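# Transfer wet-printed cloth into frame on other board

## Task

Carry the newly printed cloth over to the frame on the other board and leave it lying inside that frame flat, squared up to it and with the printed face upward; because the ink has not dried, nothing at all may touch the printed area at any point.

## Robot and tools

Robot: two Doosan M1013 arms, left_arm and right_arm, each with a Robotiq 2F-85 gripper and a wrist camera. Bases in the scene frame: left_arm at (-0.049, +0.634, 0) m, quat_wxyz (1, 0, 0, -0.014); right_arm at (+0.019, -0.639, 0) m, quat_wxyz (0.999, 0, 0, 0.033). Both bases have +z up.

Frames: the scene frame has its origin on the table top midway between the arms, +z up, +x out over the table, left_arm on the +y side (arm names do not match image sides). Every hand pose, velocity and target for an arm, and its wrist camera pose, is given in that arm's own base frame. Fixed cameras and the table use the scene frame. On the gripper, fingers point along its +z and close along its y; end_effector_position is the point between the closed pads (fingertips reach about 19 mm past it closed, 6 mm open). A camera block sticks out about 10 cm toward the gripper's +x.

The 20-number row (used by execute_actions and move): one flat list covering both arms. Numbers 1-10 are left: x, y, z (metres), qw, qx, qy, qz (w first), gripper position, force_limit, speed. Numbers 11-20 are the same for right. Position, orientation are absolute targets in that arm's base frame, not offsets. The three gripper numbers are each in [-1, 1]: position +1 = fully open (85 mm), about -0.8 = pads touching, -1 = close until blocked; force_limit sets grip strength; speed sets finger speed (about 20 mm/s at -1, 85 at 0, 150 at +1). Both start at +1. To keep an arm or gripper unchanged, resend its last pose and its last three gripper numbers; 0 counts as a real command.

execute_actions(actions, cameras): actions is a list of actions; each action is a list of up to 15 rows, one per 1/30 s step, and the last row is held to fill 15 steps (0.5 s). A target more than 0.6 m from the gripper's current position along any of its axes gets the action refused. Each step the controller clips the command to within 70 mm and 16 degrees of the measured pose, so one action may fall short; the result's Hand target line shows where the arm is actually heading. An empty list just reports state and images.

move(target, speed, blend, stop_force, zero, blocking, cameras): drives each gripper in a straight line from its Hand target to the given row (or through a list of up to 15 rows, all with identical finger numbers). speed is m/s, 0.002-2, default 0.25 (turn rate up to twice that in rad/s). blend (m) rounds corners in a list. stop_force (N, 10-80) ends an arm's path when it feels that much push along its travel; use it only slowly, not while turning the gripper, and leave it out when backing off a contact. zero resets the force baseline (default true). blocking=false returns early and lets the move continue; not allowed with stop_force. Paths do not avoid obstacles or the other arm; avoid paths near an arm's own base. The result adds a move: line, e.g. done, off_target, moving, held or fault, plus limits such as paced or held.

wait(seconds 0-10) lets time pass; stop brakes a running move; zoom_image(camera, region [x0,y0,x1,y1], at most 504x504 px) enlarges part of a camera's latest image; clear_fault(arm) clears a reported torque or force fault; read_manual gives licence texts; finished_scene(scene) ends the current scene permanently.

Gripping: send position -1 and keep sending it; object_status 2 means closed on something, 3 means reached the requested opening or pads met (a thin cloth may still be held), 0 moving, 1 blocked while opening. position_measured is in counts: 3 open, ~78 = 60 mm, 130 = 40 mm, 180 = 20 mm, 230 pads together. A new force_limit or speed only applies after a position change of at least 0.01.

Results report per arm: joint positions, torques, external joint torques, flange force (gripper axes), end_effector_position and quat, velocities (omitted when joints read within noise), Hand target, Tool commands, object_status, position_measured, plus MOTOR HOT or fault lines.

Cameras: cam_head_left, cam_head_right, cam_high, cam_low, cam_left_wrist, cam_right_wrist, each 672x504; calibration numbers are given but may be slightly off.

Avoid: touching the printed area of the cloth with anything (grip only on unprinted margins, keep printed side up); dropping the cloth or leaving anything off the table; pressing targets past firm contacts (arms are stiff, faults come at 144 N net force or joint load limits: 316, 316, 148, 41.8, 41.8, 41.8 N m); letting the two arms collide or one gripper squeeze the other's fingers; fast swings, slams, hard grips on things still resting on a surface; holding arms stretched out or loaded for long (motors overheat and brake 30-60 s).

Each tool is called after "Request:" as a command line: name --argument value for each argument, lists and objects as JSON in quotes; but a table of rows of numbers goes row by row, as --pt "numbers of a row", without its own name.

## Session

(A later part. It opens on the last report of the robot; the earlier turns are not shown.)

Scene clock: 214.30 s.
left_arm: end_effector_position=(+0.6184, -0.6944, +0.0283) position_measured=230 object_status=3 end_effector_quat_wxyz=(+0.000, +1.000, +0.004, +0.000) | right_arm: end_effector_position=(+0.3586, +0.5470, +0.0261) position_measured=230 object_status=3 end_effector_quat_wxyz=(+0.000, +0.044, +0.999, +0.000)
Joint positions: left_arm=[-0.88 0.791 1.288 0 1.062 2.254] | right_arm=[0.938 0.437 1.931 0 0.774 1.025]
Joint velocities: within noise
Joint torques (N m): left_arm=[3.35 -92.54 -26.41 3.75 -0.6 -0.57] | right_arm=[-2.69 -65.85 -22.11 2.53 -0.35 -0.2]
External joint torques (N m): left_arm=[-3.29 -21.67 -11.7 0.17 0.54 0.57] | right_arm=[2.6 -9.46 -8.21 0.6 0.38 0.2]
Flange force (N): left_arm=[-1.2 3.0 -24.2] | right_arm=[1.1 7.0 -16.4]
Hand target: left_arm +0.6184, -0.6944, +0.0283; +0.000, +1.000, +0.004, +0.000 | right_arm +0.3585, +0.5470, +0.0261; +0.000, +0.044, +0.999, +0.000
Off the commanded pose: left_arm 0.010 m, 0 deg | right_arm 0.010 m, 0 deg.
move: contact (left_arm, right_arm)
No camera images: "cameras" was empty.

Request:
move --target '[0.6183,-0.6774,0.0283,0,1,0.0035,0,-0.9,-0.9,-1,0.3593,0.5560,0.0261,0,0.0435,0.999,0,-0.9,-0.9,-1]' --speed 0.015 --cameras '["cam_left_wrist","cam_low","cam_right_wrist"]'

Scene clock: 216.83 s.
left_arm: end_effector_position=(+0.6183, -0.6774, +0.0283) position_measured=230 object_status=3 end_effector_quat_wxyz=(+0.000, +1.000, +0.003, +0.000) | right_arm: end_effector_position=(+0.3593, +0.5560, +0.0261) position_measured=230 object_status=3 end_effector_quat_wxyz=(+0.000, +0.044, +0.999, +0.000)
Joint positions: left_arm=[-0.869 0.772 1.323 0 1.046 2.266] | right_arm=[0.945 0.447 1.915 0 0.78 1.032]
Joint velocities: within noise
Joint torques (N m): left_arm=[5.63 -92.22 -24.39 4.39 0.87 -0.57] | right_arm=[-1.21 -66.46 -23.59 3 -1.05 -0.2]
External joint torques (N m): left_arm=[-5.57 -19.55 -13.15 -0.53 -0.92 0.57] | right_arm=[1.06 -10.25 -6.94 0.15 1.09 0.2]
Flange force (N): left_arm=[0.2 8.4 -21.5] | right_arm=[0.4 3.3 -17.8]
Hand target: left_arm +0.6183, -0.6774, +0.0283; +0.000, +1.000, +0.003, +0.000 | right_arm +0.3593, +0.5560, +0.0261; +0.000, +0.044, +0.999, +0.000
Off the commanded pose: left_arm 0.000 m, 0 deg | right_arm 0.000 m, 0 deg.
move: done
camera_calibration:
cam_left_wrist: T_world_to_cam=[[0.016966, -0.997892, -0.0626332, -0.66909], [-0.951848, -0.0352973, 0.304532, 0.57719], [-0.306101, 0.0544506, -0.950441, 0.378187], [0, 0, 0, 1]] pos_world=[0.676512, -0.667899, 0.141765]
cam_right_wrist: T_world_to_cam=[[0.110451, 0.992556, 0.0513117, -0.585176], [0.911571, -0.121741, 0.392706, -0.260271], [0.396029, 0.00339951, -0.918232, 0.0116649], [0, 0, 0, 1]] pos_world=[0.297269, 0.549095, 0.142947]
Images, in order (width x height): cam_low 672x504, cam_left_wrist 672x504, cam_right_wrist 672x504.

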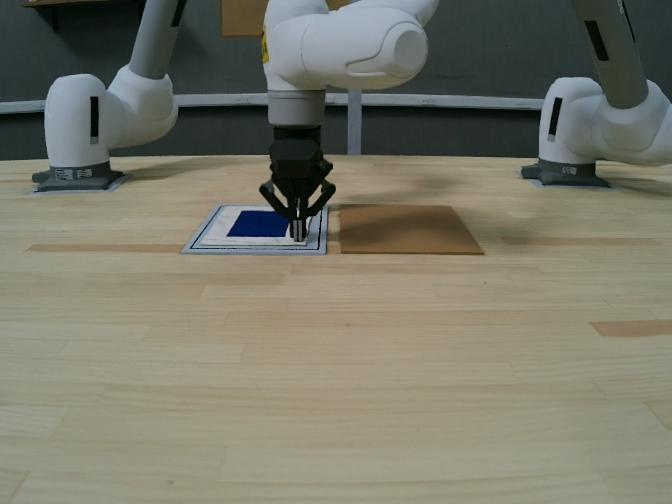

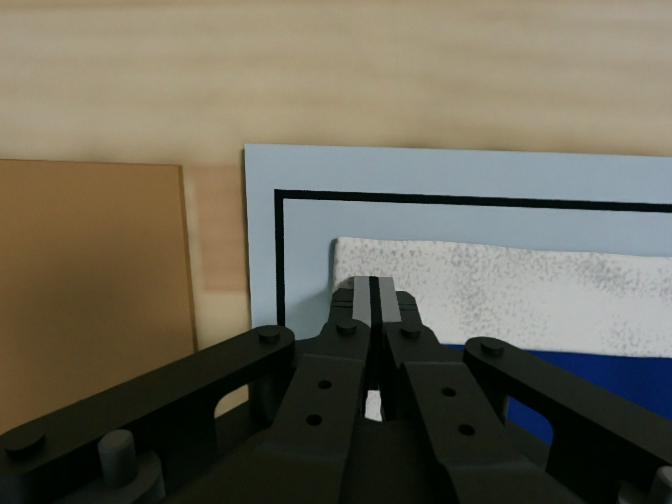

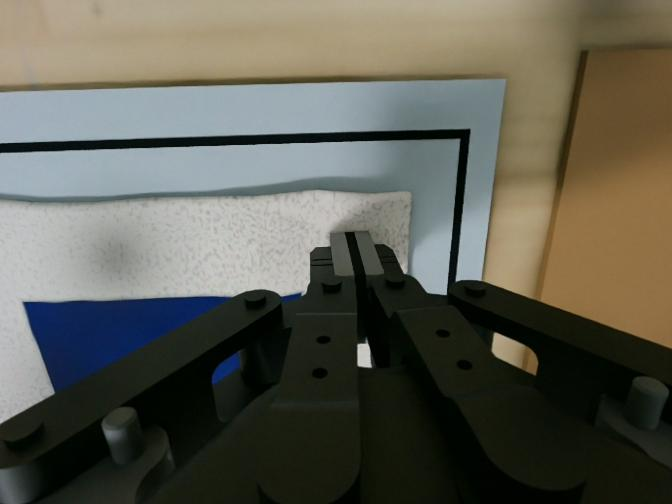

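Request:
move --target '[0.6158,-0.6744,0.0283,0,1,0.0035,0,-0.9,-0.9,-1,0.3571,0.5592,0.0261,0,0.0435,0.999,0,-0.9,-0.9,-1]' --speed 0.015 --cameras '[]'

Request:
move --pt "0.6158 -0.6744 0.0600 0 1 0.0035 0 -0.9 -0.9 -1 0.3571 0.5592 0.06 0 0.0435 0.999 0 -0.9 -0.9 -1" --pt "0.6158 -0.6 0.25 0 1 0.0035 0 -0.9 -0.9 -1 0.32 0.40 0.25 0 0.0435 0.999 0 -0.9 -0.9 -1" --speed '[0.03,0.15]'

Scene clock: 219.37 s.
left_arm: end_effector_position=(+0.6158, -0.6744, +0.0283) position_measured=230 object_status=3 end_effector_quat_wxyz=(+0.000, +1.000, +0.004, +0.000) | right_arm: end_effector_position=(+0.3571, +0.5592, +0.0261) position_measured=230 object_status=3 end_effector_quat_wxyz=(+0.000, +0.044, +0.999, +0.000)
Joint positions: left_arm=[-0.869 0.767 1.334 0 1.041 2.266] | right_arm=[0.95 0.448 1.911 0 0.782 1.037]
Joint velocities: within noise
Joint torques (N m): left_arm=[3.77 -92.29 -23.95 3.78 1.24 -0.53] | right_arm=[-0.24 -66.65 -22.17 3.31 -0.38 -0.2]
External joint torques (N m): left_arm=[-3.6 -19.05 -13.5 0.08 -1.29 0.53] | right_arm=[0.37 -9.93 -8.29 -0.17 0.42 0.2]
Flange force (N): left_arm=[2.5 7.8 -20.8] | right_arm=[-1.7 5.0 -16.9]
Hand target: left_arm +0.6158, -0.6744, +0.0283; +0.000, +1.000, +0.003, +0.000 | right_arm +0.3571, +0.5592, +0.0261; +0.000, +0.044, +0.999, +0.000
Off the commanded pose: left_arm 0.000 m, 0 deg | right_arm 0.000 m, 0 deg.
move: done
No camera images: "cameras" was empty.

Scene clock: 222.53 s.
left_arm: end_effector_position=(+0.6158, -0.6000, +0.2500) position_measured=230 object_status=3 end_effector_quat_wxyz=(+0.000, +1.000, +0.003, +0.000) | right_arm: end_effector_position=(+0.3200, +0.4000, +0.2499) position_measured=230 object_status=3 end_effector_quat_wxyz=(+0.000, +0.043, +0.999, +0.000)
Joint positions: left_arm=[-0.813 0.541 1.293 0 1.307 2.322] | right_arm=[0.829 0.006 1.997 0 1.139 0.916]
Joint velocities: within noise
Joint torques (N m): left_arm=[3.4 -95.89 -39.26 4.18 0.02 -0.57] | right_arm=[-2.82 -44.05 -37.97 3.38 0.11 -0.22]
External joint torques (N m): left_arm=[-3.36 -0.63 -2.56 0.13 -0.08 0.57] | right_arm=[2.85 3.89 -1.39 0.68 -0.07 0.22]
Flange force (N): left_arm=[1.6 6.1 -3.1] | right_arm=[0.0 10.8 1.3]
Hand target: left_arm +0.6158, -0.6000, +0.2500; +0.000, +1.000, +0.003, +0.000 | right_arm +0.3200, +0.4000, +0.2500; +0.000, +0.044, +0.999, +0.000
Off the commanded pose: left_arm 0.000 m, 0 deg | right_arm 0.000 m, 0 deg.
move: done
camera_calibration:
cam_left_wrist: T_world_to_cam=[[0.0169363, -0.997887, -0.0627283, -0.577867], [-0.951849, -0.0352979, 0.304528, 0.510029], [-0.306099, 0.0545503, -0.950436, 0.583977], [0, 0, 0, 1]] pos_world=[0.674012, -0.590499, 0.363465]
cam_right_wrist: T_world_to_cam=[[0.110399, 0.992569, 0.051182, -0.437424], [0.911577, -0.121642, 0.392722, -0.331372], [0.39603, 0.00330002, -0.918232, 0.233298], [0, 0, 0, 1]] pos_world=[0.257969, 0.393095, 0.366747]

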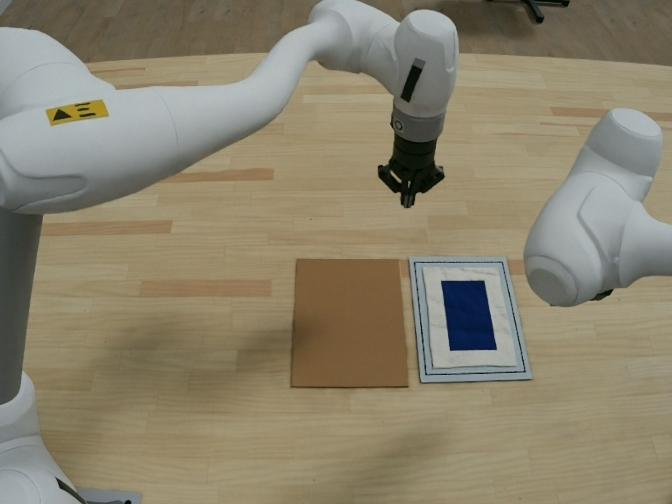

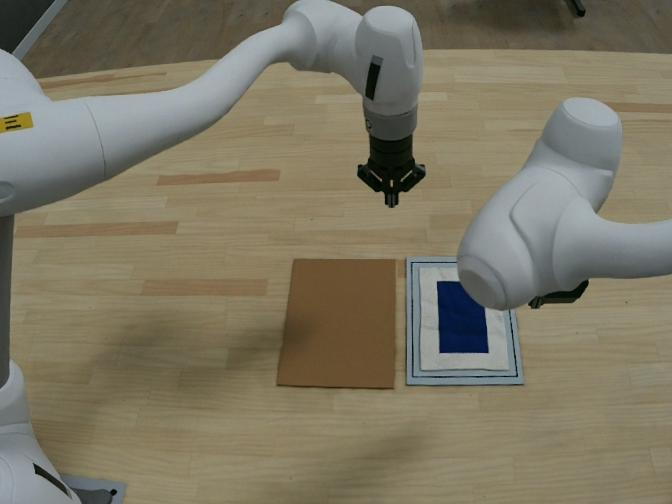

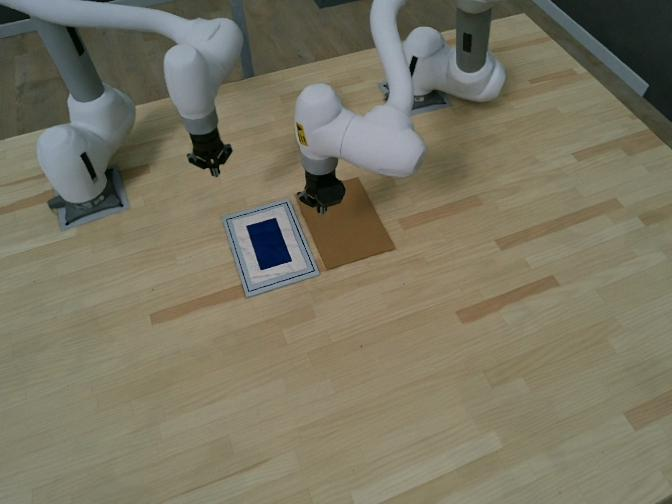

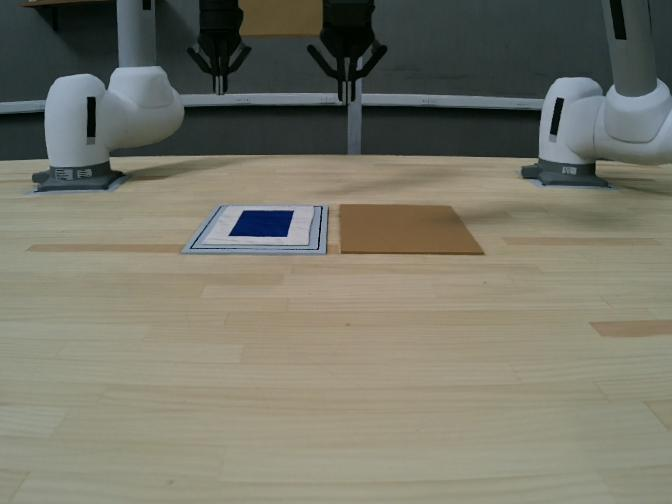

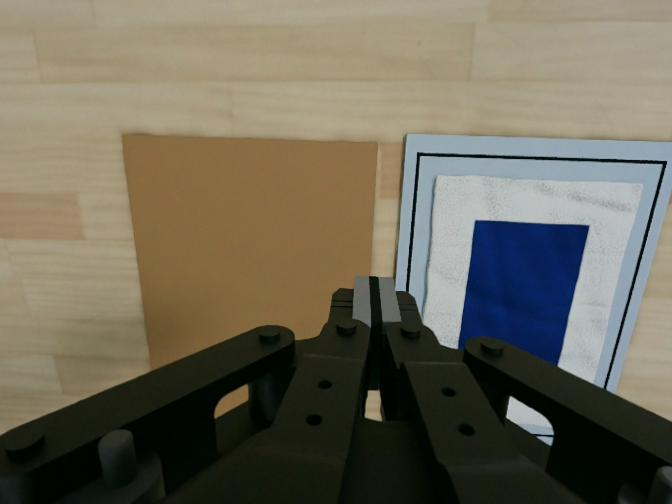

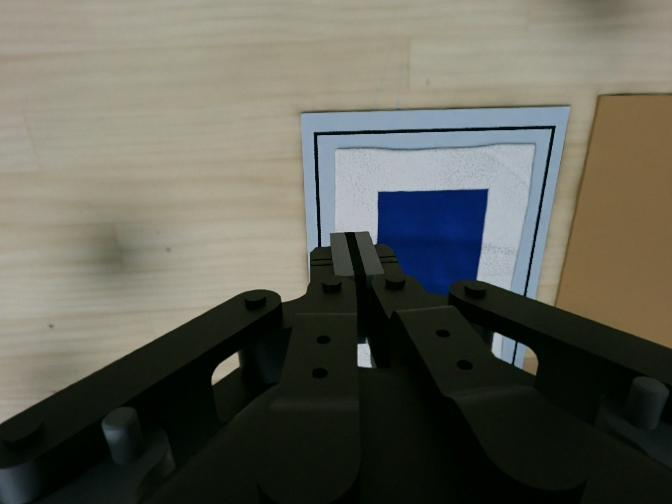

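Request:
zoom_image --camera "cam_high" --region '[210, 190, 330, 305]'

Request:
zoom_image --camera "cam_head_left" --region '[395, 245, 545, 395]'

Request:
zoom_image --camera "cam_low" --region '[170, 190, 350, 270]'

Scaled by 4.200 from the camera's 672x504 image, which has a finer 960x720 frame.

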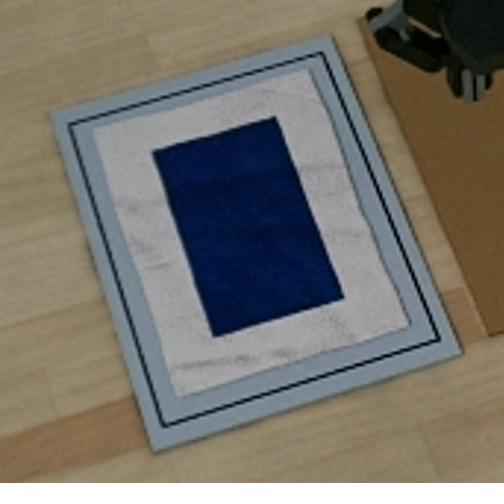

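Scaled by 3.360 from the camera's 672x504 image, which has a finer 960x720 frame.

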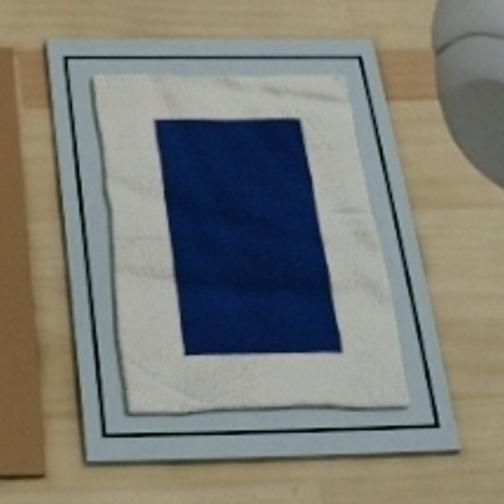

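Scaled by 2.800 from the camera's 672x504 image, which has a finer 960x720 frame.

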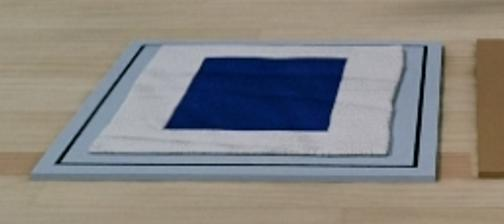

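Request:
finished_scene --scene 1

The scene is finished: the task was done.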